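# Four arms sort stickered items into matching-color containers

## Task

Put every item inside the container whose color matches the color of the sticker on that item.

## Robot and tools

Robots: four identical i2rt Big YAM arms named arm1, arm2, arm3 and arm4. Each has six revolute joints, a two-finger gripper and a wrist camera (arm1_cam_wrist to arm4_cam_wrist). Four fixed room cameras also exist: cam_room_a1, cam_room_a2, cam_room_b1, cam_room_b2. Arm feet (base_link) in the scene frame, metres: arm1 (-0.644, +1.377, +0.914), arm2 (-0.655, -0.555, +0.928), arm3 (+0.651, -1.332, +0.868), arm4 (+0.648, +0.477, +0.879). Each foot looks along its own +x. arm1 and arm4 have quaternions near (0.68, 0, 0, 0.73), so they face roughly +y. arm2 and arm3 are near (0.7, 0, 0, -0.7), so they face roughly -y. Reach is about 1.0 m from the joint1 axis.

Frame: one shared scene frame, origin on the floor, +z up. The hand point lies between the finger pads, about 1 cm short of the tips. Fingers extend along the hand's +z and open along its y. Quaternions are written w, x, y, z. The printed hand pose can be off, more so when the arm is stretched out.

Tool move: one action for any subset of the arms. Each arm key (arm1..arm4) takes an object with "joints", "target", or both. An arm you omit gets nothing new but may keep driving toward its previous targets.
- joints: absolute joint targets by name. joint1_rad -2.879..2.879 (base yaw, + is counter-clockwise seen from above, 0 points along the foot's +x). joint2_rad 0..3.141 (shoulder; 0 = upper arm back and about level, + lifts it up and forward). joint3_rad 0..3.019 (elbow; 0 = folded, + opens). joint4_rad -1.692..1.57 (wrist pitch, + raises the fingers). joint5_rad -1.57..1.57 (sideways swing, + to the arm's right). joint6_rad -2.094..2.094 (roll, + clockwise seen from behind). gripper_m 0..0.093, the gap between fingertips in metres. Done tolerances: ±0.045, 0.14, 0.09, 0.055, 0.03, 0.035 rad and ±0.003 m.
- target: a list of seven numbers [x, y, z, qw, qx, qy, qz]. This is an absolute pose in metres in the scene frame, in the same form the "hand" line prints. The hand travels in a straight line to it, starting from its current hand_target. When target is sent, joints may only contain gripper_m.
- speed: top path speed in m/s, 0.002..0.5, default 0.25. Rotation is capped at twice that in rad/s. It is valid only together with target.
- cameras: list of camera names, or "all". Omitted or null gives all cameras; [] gives none.
All motions in one call start together. All hand paths in one call finish together, at the pace of the slowest. Each path lasts 0.5 to 10 s, and no action runs past 15 s. Each control step clamps the commanded pose to within 100 mm and 20° of the measured hand, then uses damped IK, favouring position. Expect errors of a centimetre or more. The hand can also overshoot speed near full stretch. Paths ignore obstacles and the other arms. Joints move at different rates, so joint moves can swing wide.

Result lines: each arm's joint_positions, Joint velocities ("within noise" means still), joint torques (arm joints only; joints 3 and 4 wrap at ±28 N m), hand, hand_target, joint_status, hand_status and on_its_own. A "move:" line gives "done" or the worst status for each arm that was sent a motion. "as last shown" marks arms not in the action; their status lines say "not commanded". A "pictures" line lists the image order. Images can lag the state slightly.

Status words:
- off_target: the joint stopped short and may still be pressing.
- time_out: the joint could not finish. It keeps pressing toward a nearby point; ease it by sending its reported position.
- not_followed / "pose unreachable" / "joint command not followed": a self- or arm-collision check held the motion back. The robot may keep trying until you send new targets.
- limit_stop_at_motor_heat: an overheat stop cut the motion. Resend the target.
In on_its_own, "held at" is the joint's target, not its measured value.

Gripper: while gripping something firmly, gripper_m reads up to about 5 mm under the part's width, or on some units about 2 mm over. Closed on nothing, it reads 0 to 0.003. In free air it reads up to about 3 mm wide. For a secure grip, command roughly 5 mm below the width read at first contact, or lower for soft, small or round items. Soft items are squashed more the smaller the target. To release, command a gap well above the current reading.

wait: seconds 0..10, plus optional cameras. It commands nothing and returns the full state.
zoom_image: camera name and region [x0, y0, x1, y1] in pixels, origin at the top left, at most 504×504. Only cameras present in the latest images can be zoomed.
read_manual: returns the URDF licence texts only.
finished_scene: scene = the current scene's number. It is final; call it only once all items sit in their matching containers and will stay there. The first scene is practice and may be skipped.

The simulation keeps running while you compose a reply, and the last commands stay in force. If a move or wait is refused or interrupted by a stop, the remaining calls in that reply are skipped.

Avoid: knocking objects out of the work area or onto the floor; dropping items or releasing them while moving; hard contact or squeezing between two arms, including one gripper closing on another's fingers (the collision check can react too late, and fingers, housings and cameras may meet); slamming; and prolonged pushing, holding loads or sitting outstretched. These heat the motors: MOTOR HOT appears at 85 °C, and at 100 °C the arm goes limp and drops for 30 to 60 s. Loose objects may get brief random nudges, so check their positions again before grasping.

Each tool is called after "Emit:" as name(argument=value, ...) on one line, values as JSON.

## Session

Emit:
move()

Scene clock: 0.00 s.
Joint torques (N m): no reading
Motor temperatures (°C): arm1=[21 23 27 23 21 21 21] | arm2=[23 24 26 22 22 20 23] | arm3=[24 24 24 23 24 23 23] | arm4=[22 22 23 22 24 21 24]
Heat: arm1: hottest joint3_rad 27 °C; arm2: hottest joint3_rad 26 °C; arm3: hottest joint1_rad 24 °C; arm4: hottest joint5_rad 24 °C.
Joint velocities: within noise
arm1.joint_positions: joint1_rad=-0.168 joint2_rad=+0.560 joint3_rad=+1.361 joint4_rad=-1.410 joint5_rad=+0.240 joint6_rad=+0.692 gripper_m=+0.09396
arm1.joint_status: not commanded
arm1.hand: x=-0.5745 y=+1.5715 z=+1.4388 quat_wxyz=(-0.303, +0.280, -0.837, -0.359) (m; scene frame)
arm1.hand_target: x=-0.5746 y=+1.5689 z=+1.4515 quat_wxyz=(-0.308, +0.276, -0.832, -0.370) (m; scene frame)
arm1.hand_status: not commanded
arm2.joint_positions: joint1_rad=+0.198 joint2_rad=+0.483 joint3_rad=+1.641 joint4_rad=-1.210 joint5_rad=-0.086 joint6_rad=-0.484 gripper_m=+0.09396
arm2.joint_status: not commanded
arm2.hand: x=-0.6069 y=-0.6635 z=+1.6316 quat_wxyz=(-0.468, -0.246, -0.683, +0.505) (m; scene frame)
arm2.hand_target: x=-0.6088 y=-0.6576 z=+1.6378 quat_wxyz=(-0.472, -0.244, -0.677, +0.510) (m; scene frame)
arm2.hand_status: not commanded
arm3.joint_positions: joint1_rad=+0.130 joint2_rad=+0.645 joint3_rad=+1.695 joint4_rad=-1.138 joint5_rad=+0.075 joint6_rad=+0.392 gripper_m=+0.09396
arm3.joint_status: not commanded
arm3.hand: x=+0.6386 y=-1.5165 z=+1.5921 quat_wxyz=(-0.552, -0.621, -0.389, +0.398) (m; scene frame)
arm3.hand_target: x=+0.6385 y=-1.5116 z=+1.6003 quat_wxyz=(-0.558, -0.615, -0.384, +0.402) (m; scene frame)
arm3.hand_status: not commanded
arm4.joint_positions: joint1_rad=+0.147 joint2_rad=+0.437 joint3_rad=+1.709 joint4_rad=-1.566 joint5_rad=+0.245 joint6_rad=+0.670 gripper_m=+0.09396
arm4.joint_status: not commanded
arm4.hand: x=+0.6820 y=+0.5376 z=+1.5262 quat_wxyz=(-0.292, +0.355, -0.719, -0.522) (m; scene frame)
arm4.hand_target: x=+0.6829 y=+0.5336 z=+1.5314 quat_wxyz=(-0.294, +0.352, -0.714, -0.529) (m; scene frame)
arm4.hand_status: not commanded
pictures: arm1_cam_wrist, arm2_cam_wrist, arm3_cam_wrist, arm4_cam_wrist, cam_room_a1, cam_room_a2, cam_room_b1, cam_room_b2
Images, in order (width x height): arm1_cam_wrist 672x504, arm2_cam_wrist 672x504, arm3_cam_wrist 672x504, arm4_cam_wrist 672x504, cam_room_a1 672x504, cam_room_a2 672x504, cam_room_b1 672x504, cam_room_b2 672x504.

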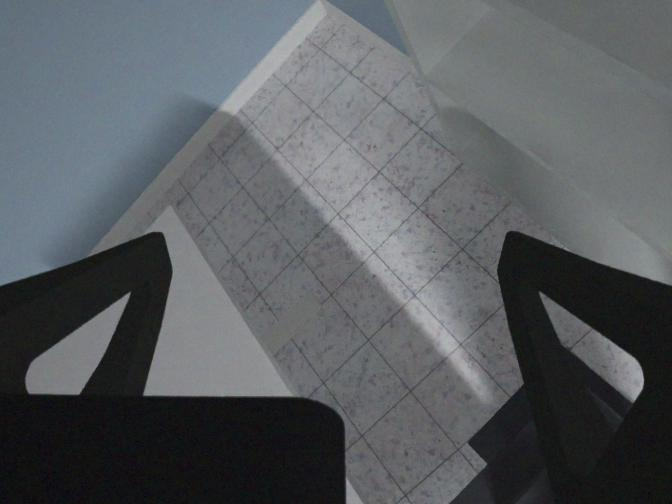

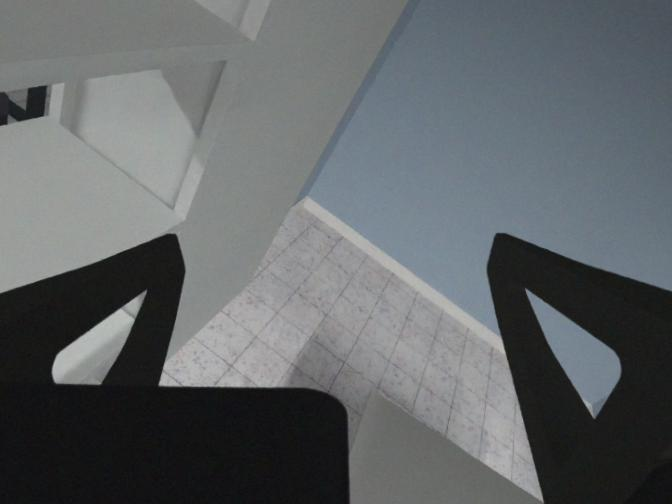

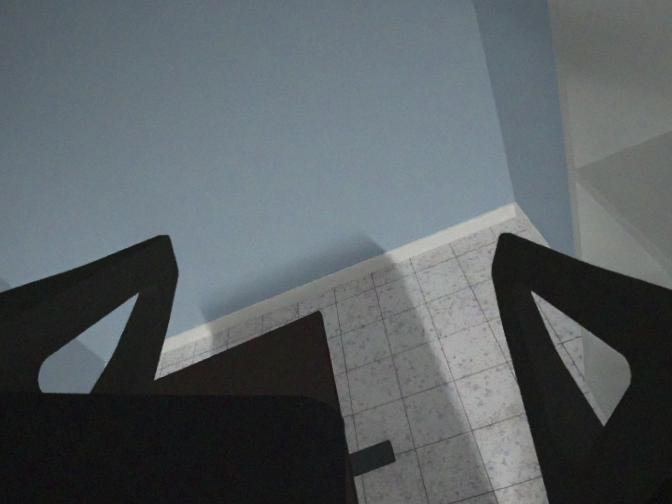

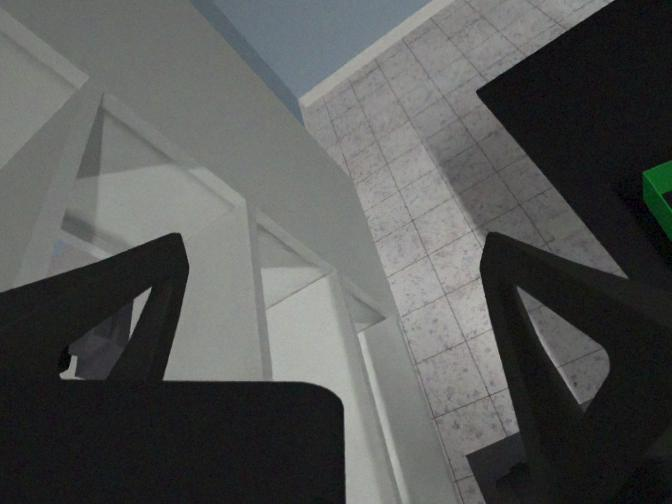

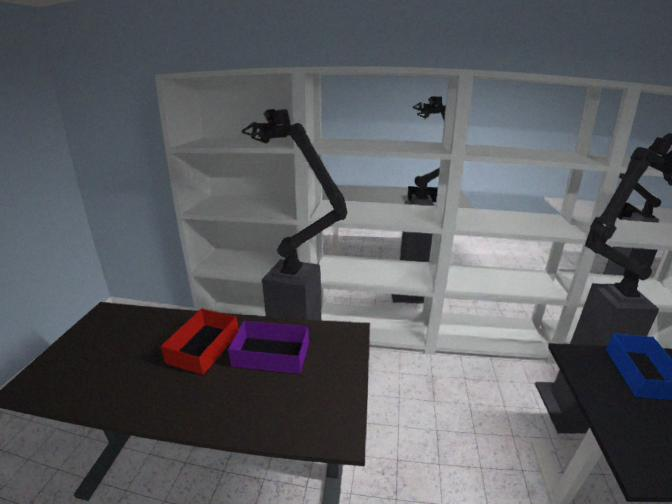

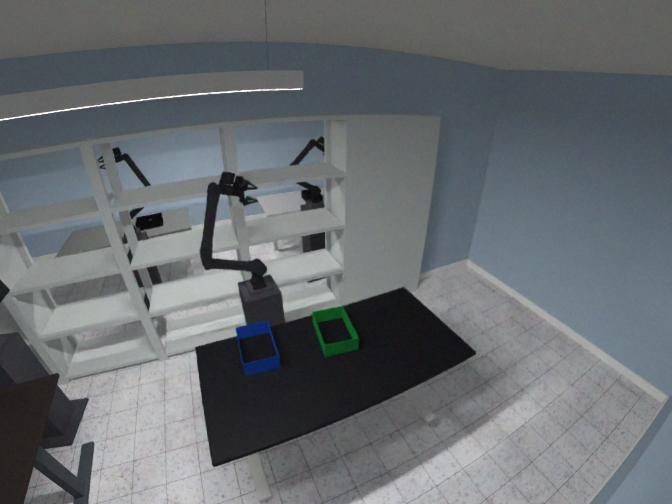

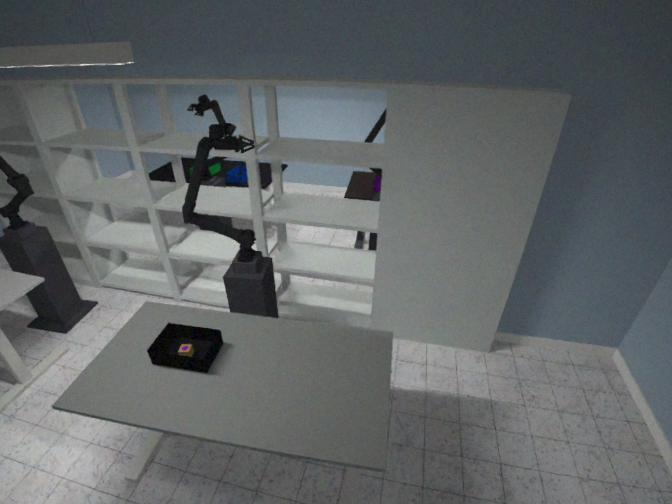

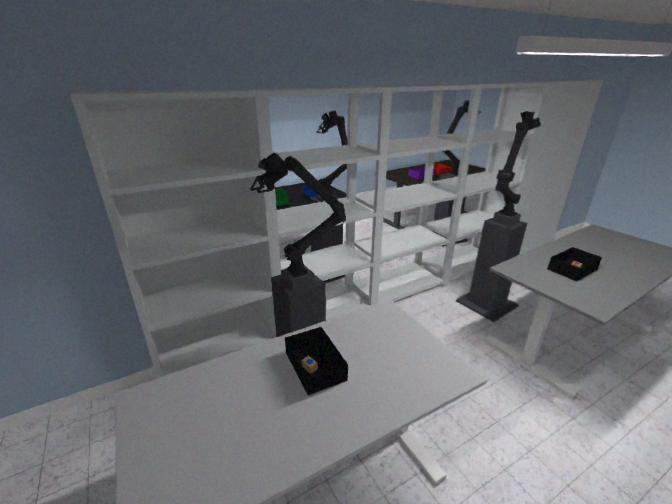

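Emit:
move(arm1={"joints":{"joint1_rad":1.6,"joint2_rad":1.386,"joint3_rad":1.458,"joint4_rad":-1.05,"joint5_rad":0,"joint6_rad":0,"gripper_m":0.093}}, arm2={"joints":{"joint1_rad":-1.5,"joint2_rad":1.386,"joint3_rad":1.458,"joint4_rad":-1.05,"joint5_rad":0,"joint6_rad":0,"gripper_m":0.093}}, arm3={"joints":{"joint1_rad":1.69,"joint2_rad":1.386,"joint3_rad":1.458,"joint4_rad":-1.05,"joint5_rad":0,"joint6_rad":0,"gripper_m":0.093}}, arm4={"joints":{"joint1_rad":-1.63,"joint2_rad":1.386,"joint3_rad":1.458,"joint4_rad":-1.05,"joint5_rad":0,"joint6_rad":0,"gripper_m":0.093}}, cameras=["arm1_cam_wrist","arm2_cam_wrist","arm3_cam_wrist","arm4_cam_wrist"])

Emit:
zoom_image(camera="arm1_cam_wrist", region=[100, 0, 600, 400])

Emit:
zoom_image(camera="arm2_cam_wrist", region=[100, 0, 600, 400])

Scene clock: 10.03 s.
Joint torques (N m): arm1=[-1.73 -11.11 13.38 1.61 0.06 -0.05] | arm2=[1.14 -15.33 12.01 2.15 -0.07 0.19] | arm3=[1.08 -13.8 10.76 1.25 0.12 -0.12] | arm4=[1.26 -15.09 10.65 1.22 0.06 -0.11]
Motor temperatures (°C): arm1=[21 24 28 23 21 21 21] | arm2=[23 24 26 22 22 20 23] | arm3=[24 24 25 23 24 23 23] | arm4=[22 22 24 22 24 21 24]
Heat: arm1: hottest joint3_rad 28 °C; arm2: hottest joint3_rad 26 °C; arm3: hottest joint3_rad 25 °C; arm4: hottest joint3_rad 24 °C.
move: arm1 done; arm2 done; arm3 done; arm4 done
Joint velocities: within noise
arm1.joint_positions: joint1_rad=+1.604 joint2_rad=+1.398 joint3_rad=+1.438 joint4_rad=-1.060 joint5_rad=-0.002 joint6_rad=+0.007 gripper_m=+0.09306
arm1.joint_status: all done
arm1.hand: x=-1.1700 y=+1.3225 z=+1.2430 quat_wxyz=(+0.014, +0.959, +0.046, -0.279) (m; scene frame)
arm1.hand_target: x=-1.1732 y=+1.3243 z=+1.2609 quat_wxyz=(+0.013, +0.953, +0.047, -0.299) (m; scene frame)
arm1.hand_status: not commanded
arm2.joint_positions: joint1_rad=-1.504 joint2_rad=+1.400 joint3_rad=+1.452 joint4_rad=-1.058 joint5_rad=+0.001 joint6_rad=-0.012 gripper_m=+0.09310
arm2.joint_status: all done
arm2.hand: x=-1.1842 y=-0.6536 z=+1.2543 quat_wxyz=(-0.022, -0.956, -0.094, +0.277) (m; scene frame)
arm2.hand_target: x=-1.1838 y=-0.6561 z=+1.2656 quat_wxyz=(-0.026, -0.953, -0.090, +0.290) (m; scene frame)
arm2.hand_status: not commanded
arm3.joint_positions: joint1_rad=+1.688 joint2_rad=+1.390 joint3_rad=+1.443 joint4_rad=-1.054 joint5_rad=-0.003 joint6_rad=+0.006 gripper_m=+0.09307
arm3.joint_status: all done
arm3.hand: x=+1.1852 y=-1.3289 z=+1.1967 quat_wxyz=(-0.282, -0.002, -0.959, +0.005) (m; scene frame)
arm3.hand_target: x=+1.1880 y=-1.3282 z=+1.2069 quat_wxyz=(-0.293, +0.001, -0.956, +0.007) (m; scene frame)
arm3.hand_status: not commanded
arm4.joint_positions: joint1_rad=-1.637 joint2_rad=+1.404 joint3_rad=+1.435 joint4_rad=-1.059 joint5_rad=+0.001 joint6_rad=+0.014 gripper_m=+0.09310
arm4.joint_status: all done
arm4.hand: x=+1.1842 y=+0.4729 z=+1.1932 quat_wxyz=(-0.266, -0.011, -0.964, +0.001) (m; scene frame)
arm4.hand_target: x=+1.1868 y=+0.4765 z=+1.2152 quat_wxyz=(-0.290, -0.001, -0.957, +0.002) (m; scene frame)
arm4.hand_status: not commanded
pictures: arm1_cam_wrist, arm2_cam_wrist, arm3_cam_wrist, arm4_cam_wrist
Images, in order (width x height): arm1_cam_wrist 672x504, arm2_cam_wrist 672x504, arm3_cam_wrist 672x504, arm4_cam_wrist 672x504.

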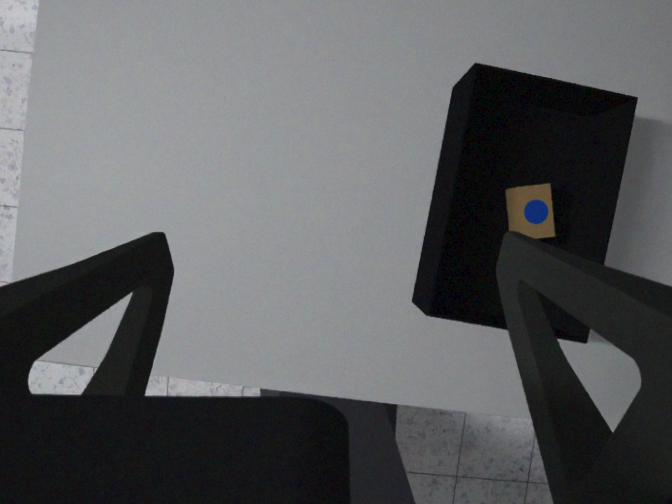

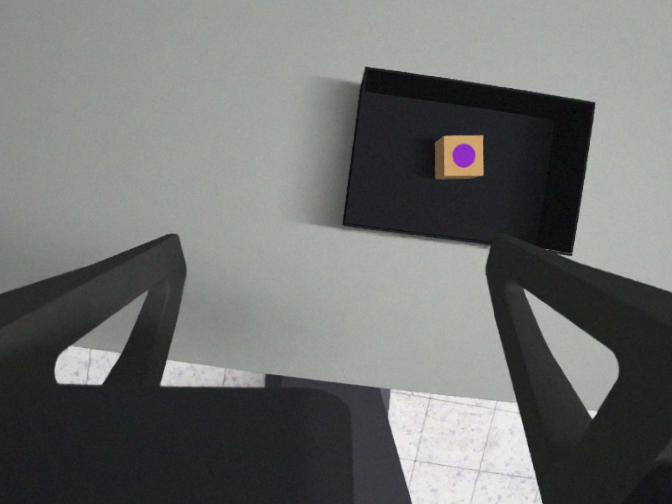

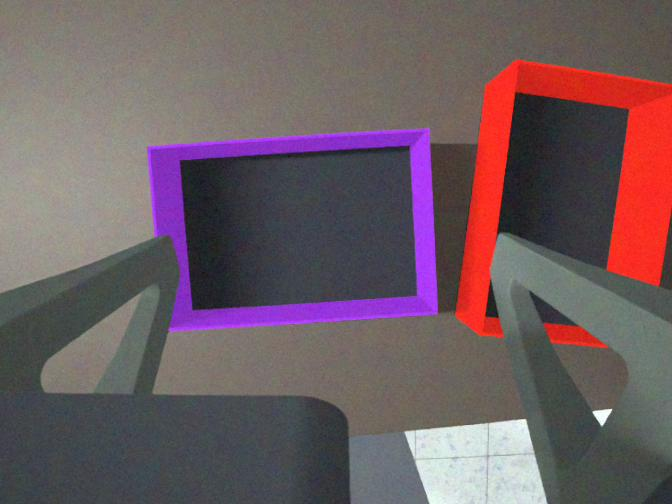

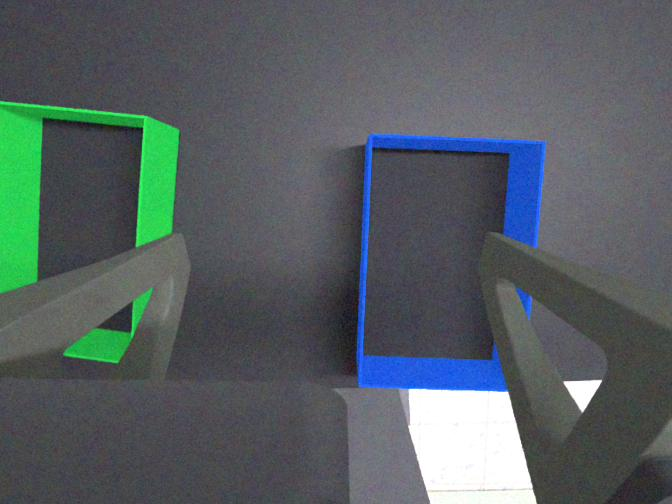

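Scaled by 1.008.

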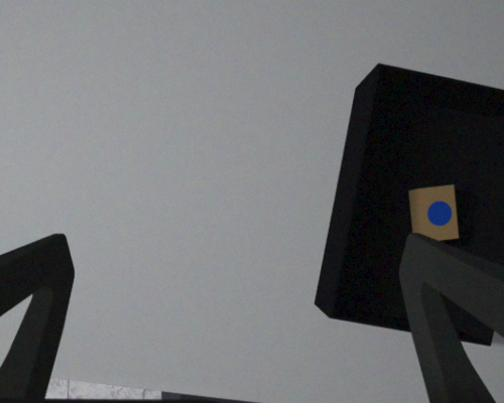

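Scaled by 1.008.

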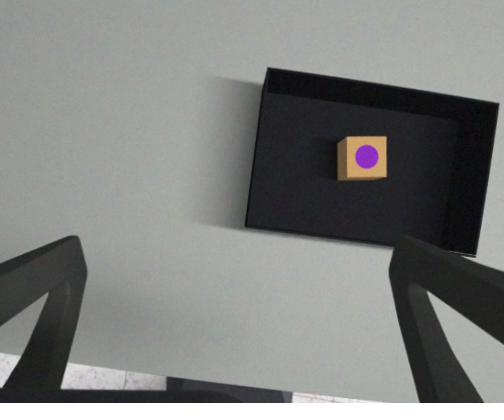

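Emit:
zoom_image(camera="arm1_cam_wrist", region=[470, 150, 590, 270])

Emit:
zoom_image(camera="arm2_cam_wrist", region=[400, 100, 520, 220])

Scaled by 4.200.

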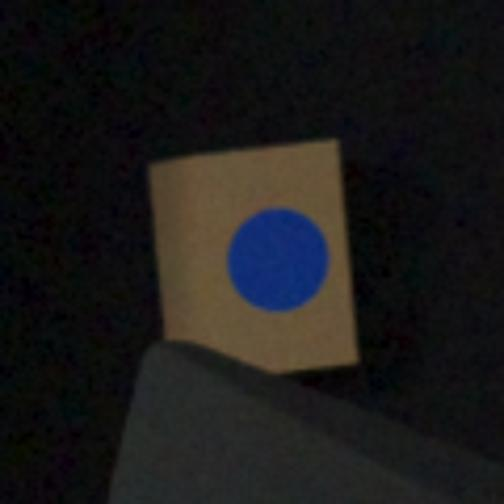

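Scaled by 4.200.

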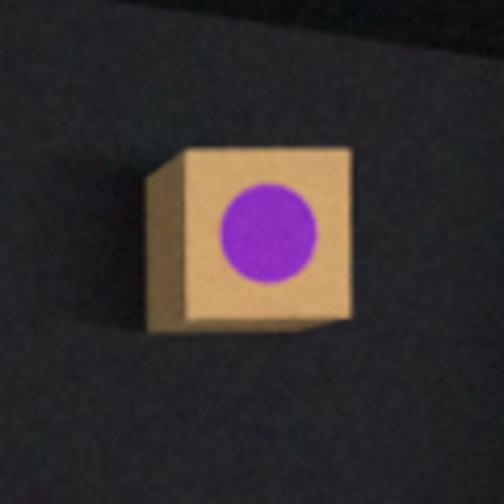

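Emit:
move(arm1={"target":[-1.235,1.594,0.93,0.0239,0.9618,0.0892,-0.2577],"speed":0.3}, arm2={"target":[-1.307,-0.505,0.925,-0.0238,-0.9618,-0.0888,0.2577],"speed":0.3}, arm3={"joints":{"joint1_rad":-1.99,"joint2_rad":0.6,"joint3_rad":1.403,"joint4_rad":-1.5,"joint5_rad":0,"joint6_rad":0}}, arm4={"joints":{"joint1_rad":0.934,"joint2_rad":0.6,"joint3_rad":1.403,"joint4_rad":-1.5,"joint5_rad":0,"joint6_rad":0}}, cameras=["arm1_cam_wrist","arm2_cam_wrist"])

Scene clock: 70.13 s.
Joint torques (N m): arm1=[-1.85 -15.97 13.08 1.57 -0.27 -0.06] | arm2=[0.73 -20.31 12.78 2.29 -0.33 -0.08] | arm3=[0.5 2.2 8.02 1.28 -0.01 -0.11] | arm4=[1.26 3.14 7.87 0.94 0.18 -0.06]
Motor temperatures (°C): arm1=[21 24 33 23 21 21 21] | arm2=[23 25 31 22 22 20 23] | arm3=[24 24 29 23 24 23 23] | arm4=[22 23 31 22 24 21 24]
Heat: arm1: hottest joint3_rad 33 °C; arm2: hottest joint3_rad 31 °C; arm3: hottest joint3_rad 29 °C; arm4: hottest joint3_rad 31 °C.
move: arm1 off_target; arm2 off_target; arm3 done; arm4 done
Joint velocities: within noise
arm1.joint_positions: joint1_rad=+1.071 joint2_rad=+1.959 joint3_rad=+1.245 joint4_rad=-0.506 joint5_rad=-0.286 joint6_rad=-0.540 gripper_m=+0.09306
arm1.joint_status: not commanded
arm1.hand: x=-1.2077 y=+1.5840 z=+0.9039 quat_wxyz=(+0.042, +0.970, +0.078, -0.225) (m; scene frame)
arm1.hand_target: x=-1.2333 y=+1.5932 z=+0.9310 quat_wxyz=(+0.024, +0.962, +0.089, -0.258) (m; scene frame)
arm1.hand_status: off_target (0.039 m and 4.5 deg from the pose sent, 0.419 m and 5.6 deg at the start)
arm2.joint_positions: joint1_rad=-1.803 joint2_rad=+1.979 joint3_rad=+1.259 joint4_rad=-0.408 joint5_rad=-0.147 joint6_rad=-0.245 gripper_m=+0.09310
arm2.joint_status: not commanded
arm2.hand: x=-1.2798 y=-0.5077 z=+0.9058 quat_wxyz=(-0.030, -0.970, -0.079, +0.227) (m; scene frame)
arm2.hand_target: x=-1.3053 y=-0.5053 z=+0.9259 quat_wxyz=(-0.024, -0.962, -0.089, +0.258) (m; scene frame)
arm2.hand_status: off_target (0.033 m and 3.9 deg from the pose sent, 0.382 m and 2.4 deg at the start)
arm3.joint_positions: joint1_rad=-1.979 joint2_rad=+0.599 joint3_rad=+1.397 joint4_rad=-1.494 joint5_rad=+0.001 joint6_rad=+0.005 gripper_m=+0.09307
arm3.joint_status: all done
arm3.hand: x=+0.4755 y=-1.2217 z=+1.3816 quat_wxyz=(+0.104, -0.875, +0.242, +0.407) (m; scene frame)
arm3.hand_target: x=+0.4777 y=-1.2205 z=+1.3831 quat_wxyz=(+0.107, -0.874, +0.245, +0.406) (m; scene frame)
arm3.hand_status: not commanded
arm4.joint_positions: joint1_rad=+0.930 joint2_rad=+0.592 joint3_rad=+1.390 joint4_rad=-1.490 joint5_rad=-0.002 joint6_rad=+0.011 gripper_m=+0.09310
arm4.joint_status: all done
arm4.hand: x=+0.4823 y=+0.5902 z=+1.3943 quat_wxyz=(-0.117, +0.865, -0.266, -0.410) (m; scene frame)
arm4.hand_target: x=+0.4821 y=+0.5899 z=+1.3969 quat_wxyz=(-0.119, +0.867, -0.260, -0.407) (m; scene frame)
arm4.hand_status: not commanded
pictures: arm1_cam_wrist, arm2_cam_wrist
Images, in order (width x height): arm1_cam_wrist 672x504, arm2_cam_wrist 672x504.

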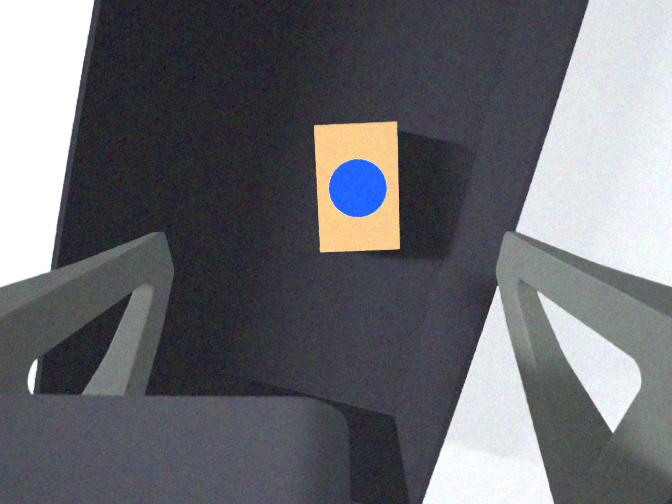

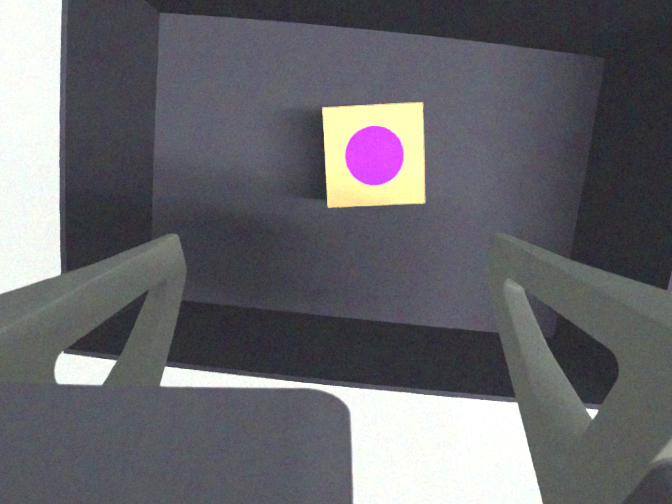

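Emit:
move(arm1={"target":[-1.248,1.597,0.775,0.0270,0.9606,0.1009,-0.2574],"speed":0.2}, arm2={"target":[-1.341,-0.492,0.785,-0.0282,-0.9602,-0.1052,0.2573],"speed":0.2}, cameras=["arm1_cam_wrist","arm2_cam_wrist"])

Scene clock: 94.57 s.
Joint torques (N m): arm1=[-2.2 -16.56 10.56 1.58 -0.13 -0.06] | arm2=[0.09 -21.19 11.04 2.43 -0.34 -0.08] | arm3=[0.56 2.14 8.02 1.26 -0.01 -0.1] | arm4=[1.26 3.08 8.01 0.94 0.19 -0.05]
Motor temperatures (°C): arm1=[21 24 35 23 22 21 21] | arm2=[23 26 33 22 22 20 23] | arm3=[24 24 29 23 24 23 23] | arm4=[22 23 30 22 24 21 24]
Heat: arm1: hottest joint3_rad 35 °C; arm2: hottest joint3_rad 33 °C; arm3: hottest joint3_rad 29 °C; arm4: hottest joint3_rad 30 °C.
move: arm1 off_target; arm2 off_target
Joint velocities: within noise
arm1.joint_positions: joint1_rad=+1.078 joint2_rad=+2.257 joint3_rad=+1.279 joint4_rad=-0.229 joint5_rad=-0.299 joint6_rad=-0.563 gripper_m=+0.09303
arm1.joint_status: not commanded
arm1.hand: x=-1.2253 y=+1.5843 z=+0.7649 quat_wxyz=(+0.042, +0.966, +0.095, -0.235) (m; scene frame)
arm1.hand_target: x=-1.2468 y=+1.5966 z=+0.7759 quat_wxyz=(+0.027, +0.961, +0.101, -0.257) (m; scene frame)
arm1.hand_status: off_target (0.028 m and 3.3 deg from the pose sent, 0.136 m and 4.9 deg at the start)
arm2.joint_positions: joint1_rad=-1.813 joint2_rad=+2.285 joint3_rad=+1.388 joint4_rad=-0.216 joint5_rad=-0.172 joint6_rad=-0.292 gripper_m=+0.09310
arm2.joint_status: not commanded
arm2.hand: x=-1.3203 y=-0.5000 z=+0.7822 quat_wxyz=(-0.034, -0.966, -0.100, +0.237) (m; scene frame)
arm2.hand_target: x=-1.3398 y=-0.4919 z=+0.7856 quat_wxyz=(-0.028, -0.960, -0.105, +0.257) (m; scene frame)
arm2.hand_status: off_target (0.022 m and 2.5 deg from the pose sent, 0.136 m and 4.7 deg at the start)
arm3, arm4: as last shown
pictures: arm1_cam_wrist, arm2_cam_wrist
Images, in order (width x height): arm1_cam_wrist 672x504, arm2_cam_wrist 672x504.

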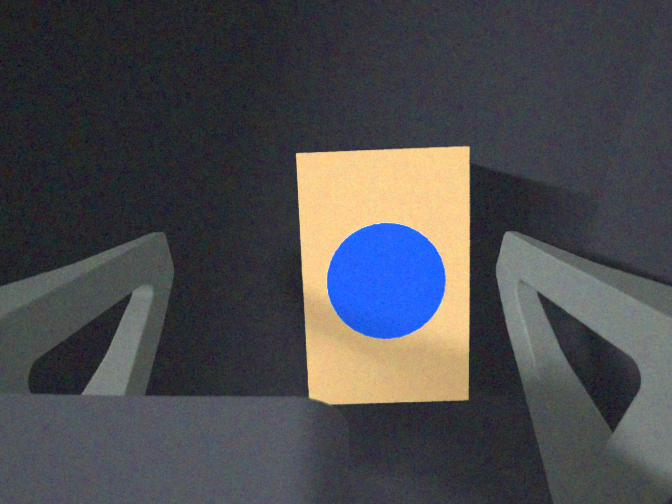

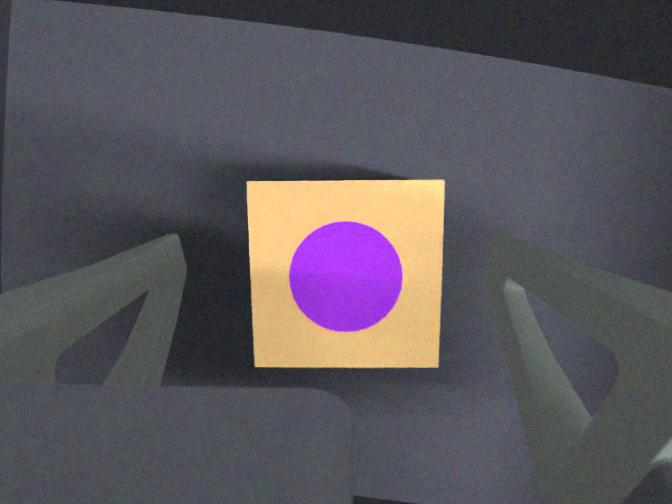

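Emit:
move(arm1={"target":[-1.244,1.612,0.743,0.0270,0.9606,0.1009,-0.2574],"speed":0.15}, arm2={"target":[-1.335,-0.488,0.751,-0.0282,-0.9602,-0.1052,0.2573],"speed":0.15}, cameras=["arm1_cam_wrist","arm2_cam_wrist"])

Scene clock: 115.97 s.
Joint torques (N m): arm1=[-2.37 -16.73 10.21 1.65 -0.15 -0.01] | arm2=[0.15 -21.01 10.37 2.39 -0.35 -0.08] | arm3=[0.5 2.2 8.03 1.25 -0.01 -0.1] | arm4=[0.67 2.84 7.92 1.03 0.19 -0.07]
Motor temperatures (°C): arm1=[21 26 34 23 21 21 21] | arm2=[23 27 32 22 22 20 23] | arm3=[24 24 29 23 24 23 23] | arm4=[22 23 30 22 24 21 24]
Heat: arm1: hottest joint3_rad 34 °C; arm2: hottest joint3_rad 32 °C; arm3: hottest joint3_rad 29 °C; arm4: hottest joint3_rad 30 °C.
move: arm1 off_target; arm2 off_target
Joint velocities: within noise
arm1.joint_positions: joint1_rad=+1.066 joint2_rad=+2.327 joint3_rad=+1.305 joint4_rad=-0.191 joint5_rad=-0.309 joint6_rad=-0.589 gripper_m=+0.09303
arm1.joint_status: not commanded
arm1.hand: x=-1.2245 y=+1.5898 z=+0.7343 quat_wxyz=(+0.044, +0.966, +0.102, -0.235) (m; scene frame)
arm1.hand_target: x=-1.2428 y=+1.6118 z=+0.7443 quat_wxyz=(+0.026, +0.961, +0.101, -0.257) (m; scene frame)
arm1.hand_status: off_target (0.031 m and 3.3 deg from the pose sent, 0.040 m and 3.2 deg at the start)
arm2.joint_positions: joint1_rad=-1.821 joint2_rad=+2.345 joint3_rad=+1.390 joint4_rad=-0.154 joint5_rad=-0.176 joint6_rad=-0.299 gripper_m=+0.09310
arm2.joint_status: not commanded
arm2.hand: x=-1.3169 y=-0.4958 z=+0.7514 quat_wxyz=(-0.033, -0.965, -0.101, +0.240) (m; scene frame)
arm2.hand_target: x=-1.3340 y=-0.4879 z=+0.7517 quat_wxyz=(-0.028, -0.960, -0.105, +0.257) (m; scene frame)
arm2.hand_status: off_target (0.020 m and 2.2 deg from the pose sent, 0.037 m and 2.5 deg at the start)
arm3, arm4: as last shown
pictures: arm1_cam_wrist, arm2_cam_wrist
Images, in order (width x height): arm1_cam_wrist 672x504, arm2_cam_wrist 672x504.

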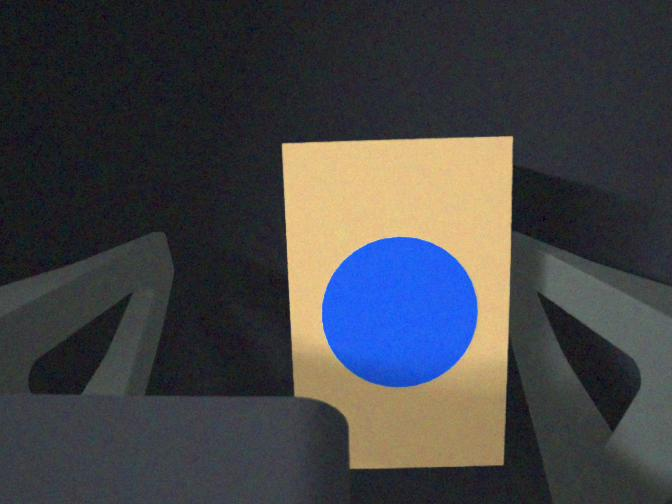

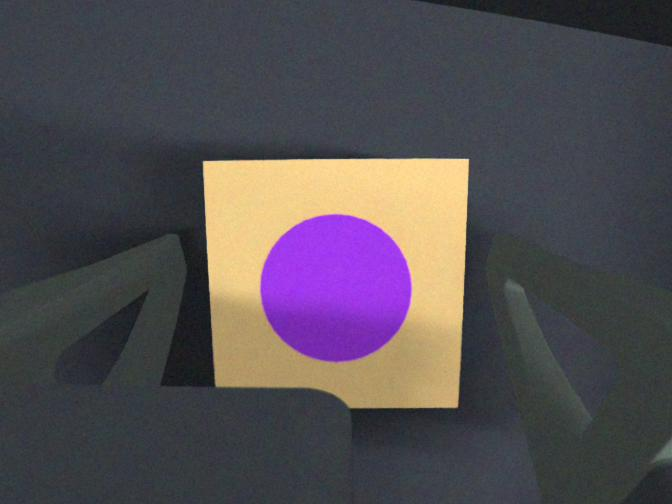

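Emit:
move(arm1={"target":[-1.242,1.626,0.741,0.0270,0.9606,0.1009,-0.2574],"speed":0.1}, arm2={"joints":{"gripper_m":0.046}}, cameras=["arm1_cam_wrist","arm2_cam_wrist"])

Scene clock: 124.23 s.
Joint torques (N m): arm1=[-2.32 -16.15 10.26 1.03 -0.18 -0.08] | arm2=[-0.03 -21.01 10.33 2.39 -0.31 -0.07] | arm3=[0.44 2.2 8.02 1.28 -0.01 -0.1] | arm4=[1.38 3.25 7.88 0.84 0.18 -0.05]
Motor temperatures (°C): arm1=[21 26 34 23 21 21 21] | arm2=[23 27 32 22 22 20 23] | arm3=[24 24 29 23 24 23 23] | arm4=[22 22 30 22 24 21 24]
Heat: arm1: hottest joint3_rad 34 °C; arm2: hottest joint3_rad 32 °C; arm3: hottest joint3_rad 29 °C; arm4: hottest joint3_rad 30 °C.
move: arm1 off_target; arm2 off_target
Joint velocities: within noise
arm1.joint_positions: joint1_rad=+1.038 joint2_rad=+2.332 joint3_rad=+1.324 joint4_rad=-0.191 joint5_rad=-0.318 joint6_rad=-0.609 gripper_m=+0.09303
arm1.joint_status: not commanded
arm1.hand: x=-1.2270 y=+1.6090 z=+0.7376 quat_wxyz=(+0.038, +0.964, +0.100, -0.244) (m; scene frame)
arm1.hand_target: x=-1.2411 y=+1.6259 z=+0.7418 quat_wxyz=(+0.027, +0.961, +0.101, -0.257) (m; scene frame)
arm1.hand_status: off_target (0.023 m and 2.0 deg from the pose sent, 0.041 m and 3.3 deg at the start)
arm2.joint_positions: joint1_rad=-1.821 joint2_rad=+2.345 joint3_rad=+1.390 joint4_rad=-0.153 joint5_rad=-0.177 joint6_rad=-0.301 gripper_m=+0.05285
arm2.joint_status: gripper_m off_target (ended at +0.05289, target +0.04600)
arm2.hand: x=-1.3174 y=-0.4960 z=+0.7517 quat_wxyz=(-0.033, -0.965, -0.102, +0.241) (m; scene frame)
arm2.hand_target: x=-1.3341 y=-0.4879 z=+0.7517 quat_wxyz=(-0.028, -0.960, -0.105, +0.257) (m; scene frame)
arm2.hand_status: not commanded
arm3, arm4: as last shown
pictures: arm1_cam_wrist, arm2_cam_wrist
Images, in order (width x height): arm1_cam_wrist 672x504, arm2_cam_wrist 672x504.

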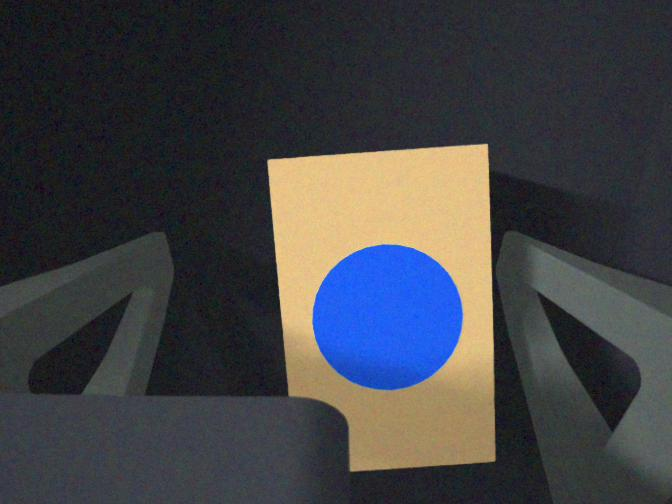

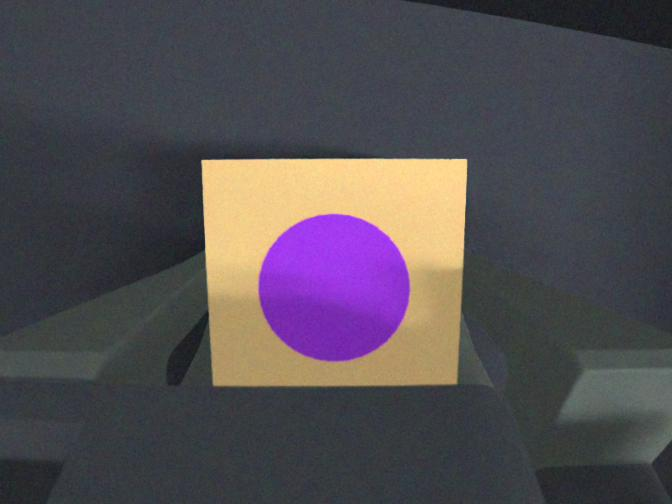

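Emit:
move(arm2={"target":[-1.334,-0.488,0.95,-0.0282,-0.9602,-0.1052,0.2573],"speed":0.25}, cameras=["arm1_cam_wrist","arm2_cam_wrist"])

Scene clock: 131.07 s.
Joint torques (N m): arm1=[-3.08 -16.56 10.37 1.16 -0.18 -0.09] | arm2=[-0.03 -21.77 13.09 1.13 -0.34 -0.08] | arm3=[0.44 2.08 8.01 1.28 -0.02 -0.1] | arm4=[1.14 2.84 7.84 1.02 0.17 -0.07]
Motor temperatures (°C): arm1=[21 26 33 23 21 21 21] | arm2=[23 27 31 22 22 20 23] | arm3=[24 24 29 23 24 23 23] | arm4=[22 22 30 22 24 21 24]
Heat: arm1: hottest joint3_rad 33 °C; arm2: hottest joint3_rad 31 °C; arm3: hottest joint3_rad 29 °C; arm4: hottest joint3_rad 30 °C.
move: arm2 off_target
Joint velocities: within noise
arm1, arm3, arm4: as last shown
arm2.joint_positions: joint1_rad=-1.821 joint2_rad=+2.011 joint3_rad=+1.390 joint4_rad=-0.487 joint5_rad=-0.177 joint6_rad=-0.301 gripper_m=+0.05285
arm2.joint_status: not commanded
arm2.hand: x=-1.3173 y=-0.4964 z=+0.9316 quat_wxyz=(-0.033, -0.965, -0.102, +0.241) (m; scene frame)
arm2.hand_target: x=-1.3331 y=-0.4880 z=+0.9503 quat_wxyz=(-0.028, -0.960, -0.105, +0.258) (m; scene frame)
arm2.hand_status: off_target (0.026 m and 2.1 deg from the pose sent, 0.199 m and 2.1 deg at the start)
pictures: arm1_cam_wrist, arm2_cam_wrist
Images, in order (width x height): arm1_cam_wrist 672x504, arm2_cam_wrist 672x504.

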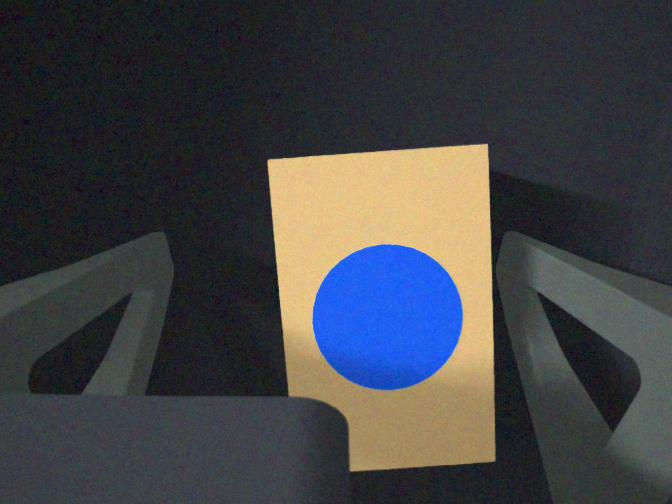

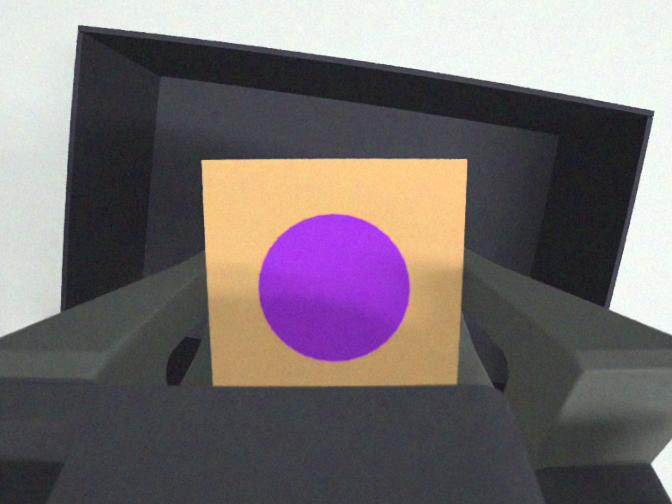

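Emit:
move(arm1={"target":[-1.243,1.637,0.740,0.0270,0.9606,0.1009,-0.2574],"speed":0.1}, arm2={"joints":{"joint1_rad":0.925,"joint2_rad":0.6,"joint3_rad":1.403,"joint4_rad":-1.5,"joint5_rad":0,"joint6_rad":0}}, cameras=["arm1_cam_wrist","arm2_cam_wrist"])

Scene clock: 149.70 s.
Joint torques (N m): arm1=[-2.84 -16.26 10.51 0.85 -0.2 -0.04] | arm2=[1.14 1.44 10 1.8 0.12 0.22] | arm3=[0.62 2.14 8.03 1.25 -0.01 -0.11] | arm4=[1.32 2.9 8.01 0.95 0.14 -0.05]
Motor temperatures (°C): arm1=[21 27 33 23 22 21 21] | arm2=[23 27 32 22 22 20 24] | arm3=[24 24 29 23 24 23 23] | arm4=[22 22 30 22 24 21 24]
Heat: arm1: hottest joint3_rad 33 °C; arm2: hottest joint3_rad 32 °C; arm3: hottest joint3_rad 29 °C; arm4: hottest joint3_rad 30 °C.
move: arm1 off_target; arm2 done
Joint velocities: within noise
arm1.joint_positions: joint1_rad=+1.025 joint2_rad=+2.344 joint3_rad=+1.347 joint4_rad=-0.195 joint5_rad=-0.325 joint6_rad=-0.625 gripper_m=+0.09303
arm1.joint_status: not commanded
arm1.hand: x=-1.2311 y=+1.6187 z=+0.7371 quat_wxyz=(+0.036, +0.962, +0.103, -0.249) (m; scene frame)
arm1.hand_target: x=-1.2421 y=+1.6367 z=+0.7405 quat_wxyz=(+0.027, +0.961, +0.101, -0.257) (m; scene frame)
arm1.hand_status: off_target (0.022 m and 1.4 deg from the pose sent, 0.033 m and 2.0 deg at the start)
arm2.joint_positions: joint1_rad=+0.920 joint2_rad=+0.597 joint3_rad=+1.390 joint4_rad=-1.488 joint5_rad=-0.003 joint6_rad=-0.015 gripper_m=+0.05287
arm2.joint_status: all done
arm2.hand: x=-0.4807 y=-0.6605 z=+1.4425 quat_wxyz=(-0.409, -0.233, -0.875, +0.112) (m; scene frame)
arm2.hand_target: x=-0.4823 y=-0.6590 z=+1.4454 quat_wxyz=(-0.409, -0.238, -0.874, +0.109) (m; scene frame)
arm2.hand_status: not commanded
arm3, arm4: as last shown
pictures: arm1_cam_wrist, arm2_cam_wrist
Images, in order (width x height): arm1_cam_wrist 672x504, arm2_cam_wrist 672x504.

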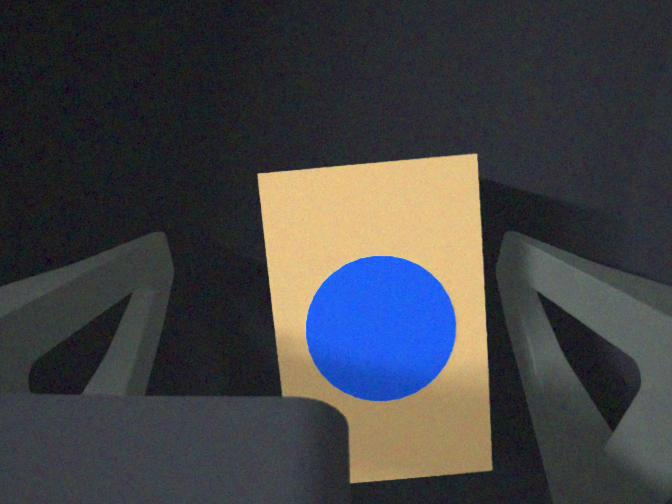

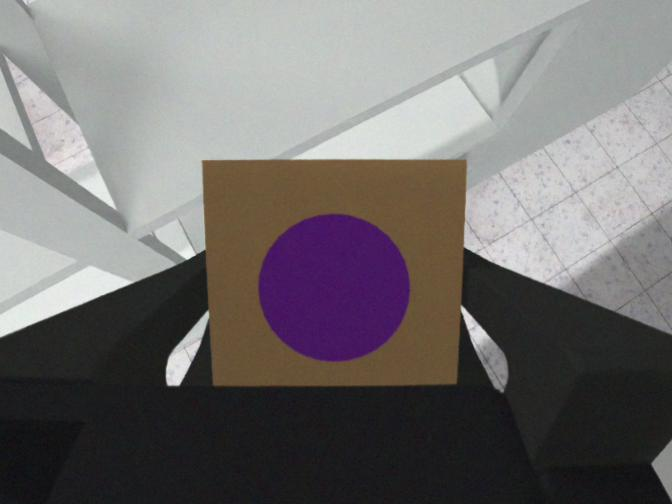

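Emit:
move(arm1={"joints":{"gripper_m":0.036}}, arm2={"target":[-0.31,-0.757,1.15,-0.2497,-0.2533,-0.9321,0.0679],"speed":0.3}, cameras=["arm1_cam_wrist","arm2_cam_wrist"])

Scene clock: 157.47 s.
Joint torques (N m): arm1=[-2.49 -16.79 10.37 0.58 -0.18 -0.06] | arm2=[1.38 -9.05 11.07 2.62 0.13 0.21] | arm3=[0.38 2.08 8.02 1.25 -0.01 -0.11] | arm4=[1.14 3.19 7.91 0.9 0.11 -0.06]
Motor temperatures (°C): arm1=[21 27 33 23 22 21 21] | arm2=[23 27 32 22 22 20 24] | arm3=[24 24 29 23 24 23 23] | arm4=[22 22 30 22 24 21 24]
Heat: arm1: hottest joint3_rad 33 °C; arm2: hottest joint3_rad 32 °C; arm3: hottest joint3_rad 29 °C; arm4: hottest joint3_rad 30 °C.
move: arm1 off_target; arm2 done
Joint velocities: within noise
arm1.joint_positions: joint1_rad=+1.017 joint2_rad=+2.344 joint3_rad=+1.351 joint4_rad=-0.195 joint5_rad=-0.325 joint6_rad=-0.627 gripper_m=+0.04400
arm1.joint_status: gripper_m off_target (ended at +0.04403, target +0.03600)
arm1.hand: x=-1.2310 y=+1.6241 z=+0.7382 quat_wxyz=(+0.034, +0.962, +0.100, -0.251) (m; scene frame)
arm1.hand_target: x=-1.2420 y=+1.6367 z=+0.7404 quat_wxyz=(+0.027, +0.961, +0.101, -0.257) (m; scene frame)
arm1.hand_status: not commanded
arm2.joint_positions: joint1_rad=+0.922 joint2_rad=+1.078 joint3_rad=+0.914 joint4_rad=-0.910 joint5_rad=+0.003 joint6_rad=-0.010 gripper_m=+0.05287
arm2.joint_status: not commanded
arm2.hand: x=-0.3142 y=-0.7580 z=+1.1460 quat_wxyz=(-0.237, -0.251, -0.936, +0.066) (m; scene frame)
arm2.hand_target: x=-0.3100 y=-0.7570 z=+1.1501 quat_wxyz=(-0.250, -0.253, -0.932, +0.068) (m; scene frame)
arm2.hand_status: done (0.006 m and 1.6 deg from the pose sent, 0.352 m and 20.2 deg at the start)
arm3, arm4: as last shown
pictures: arm1_cam_wrist, arm2_cam_wrist
Images, in order (width x height): arm1_cam_wrist 672x504, arm2_cam_wrist 672x504.

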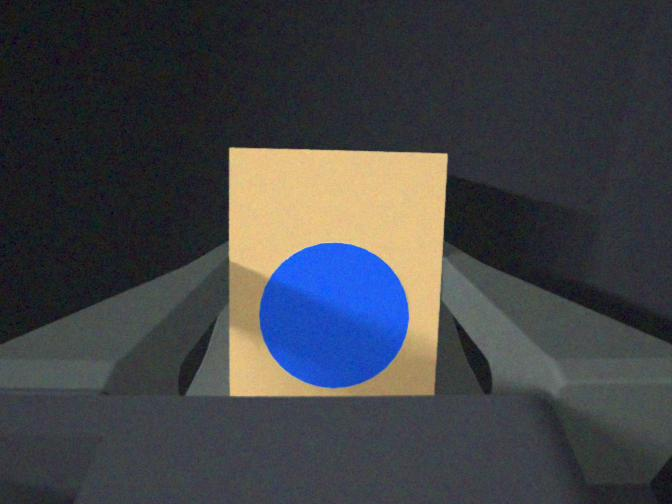

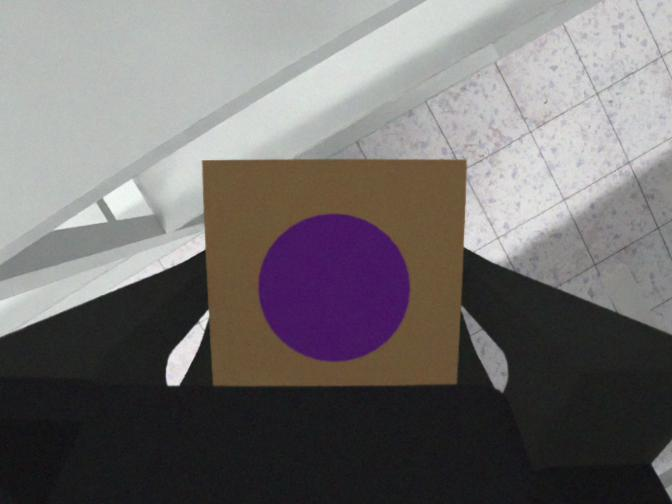

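Emit:
move(arm1={"target":[-1.243,1.637,0.96,0.0270,0.9606,0.1009,-0.2574],"speed":0.25}, arm2={"target":[0.0,-0.94,1.09,-0.2497,-0.2533,-0.9321,0.0679],"speed":0.25}, cameras=["arm1_cam_wrist","arm2_cam_wrist"])

Scene clock: 163.53 s.
Joint torques (N m): arm1=[-2.2 -17.49 13.97 0.42 -0.19 -0.03] | arm2=[1.03 -22.3 16.79 1.18 0.01 0.15] | arm3=[0.38 2.08 8.01 1.24 -0.02 -0.1] | arm4=[1.32 3.08 7.92 0.94 0.2 -0.04]
Motor temperatures (°C): arm1=[21 27 33 23 22 21 21] | arm2=[23 27 33 22 22 20 24] | arm3=[24 24 29 23 24 23 23] | arm4=[22 22 30 22 24 21 24]
Heat: arm1: hottest joint3_rad 33 °C; arm2: hottest joint3_rad 33 °C; arm3: hottest joint3_rad 29 °C; arm4: hottest joint3_rad 30 °C.
move: arm1 off_target; arm2 off_target
Joint velocities: within noise
arm1.joint_positions: joint1_rad=+1.017 joint2_rad=+1.985 joint3_rad=+1.372 joint4_rad=-0.614 joint5_rad=-0.324 joint6_rad=-0.627 gripper_m=+0.04399
arm1.joint_status: not commanded
arm1.hand: x=-1.2250 y=+1.6221 z=+0.9303 quat_wxyz=(+0.044, +0.966, +0.097, -0.234) (m; scene frame)
arm1.hand_target: x=-1.2416 y=+1.6363 z=+0.9605 quat_wxyz=(+0.027, +0.961, +0.101, -0.257) (m; scene frame)
arm1.hand_status: off_target (0.038 m and 3.4 deg from the pose sent, 0.222 m and 1.1 deg at the start)
arm2.joint_positions: joint1_rad=+0.922 joint2_rad=+2.035 joint3_rad=+1.829 joint4_rad=-0.876 joint5_rad=+0.003 joint6_rad=-0.010 gripper_m=+0.05287
arm2.joint_status: not commanded
arm2.hand: x=-0.0169 y=-0.9326 z=+1.0715 quat_wxyz=(-0.233, -0.251, -0.937, +0.065) (m; scene frame)
arm2.hand_target: x=-0.0013 y=-0.9392 z=+1.0902 quat_wxyz=(-0.251, -0.253, -0.932, +0.068) (m; scene frame)
arm2.hand_status: off_target (0.026 m and 2.0 deg from the pose sent, 0.367 m and 1.6 deg at the start)
arm3, arm4: as last shown
pictures: arm1_cam_wrist, arm2_cam_wrist
Images, in order (width x height): arm1_cam_wrist 672x504, arm2_cam_wrist 672x504.

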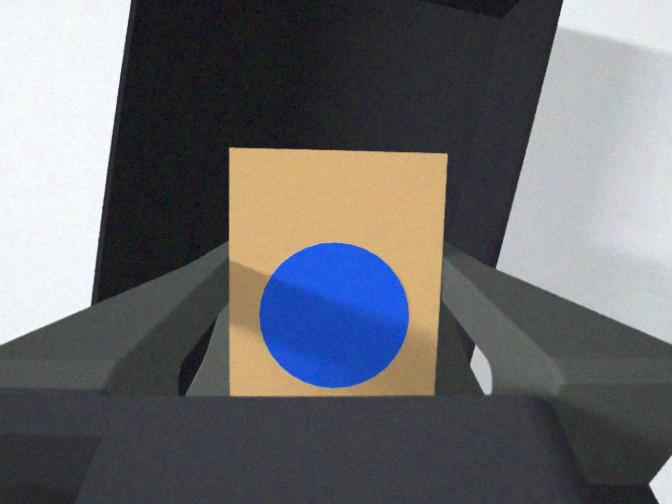

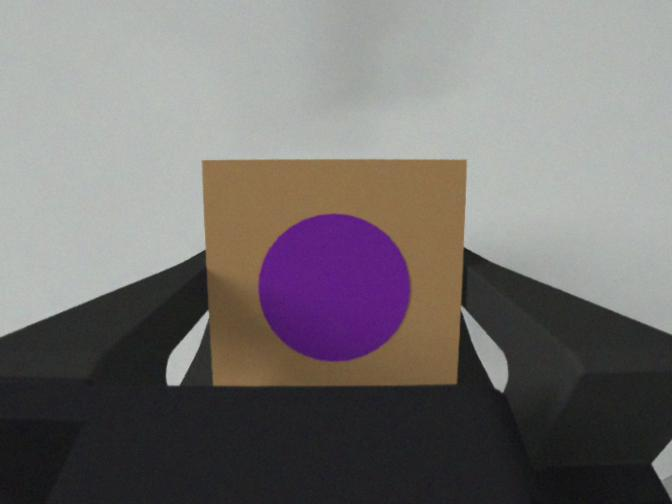

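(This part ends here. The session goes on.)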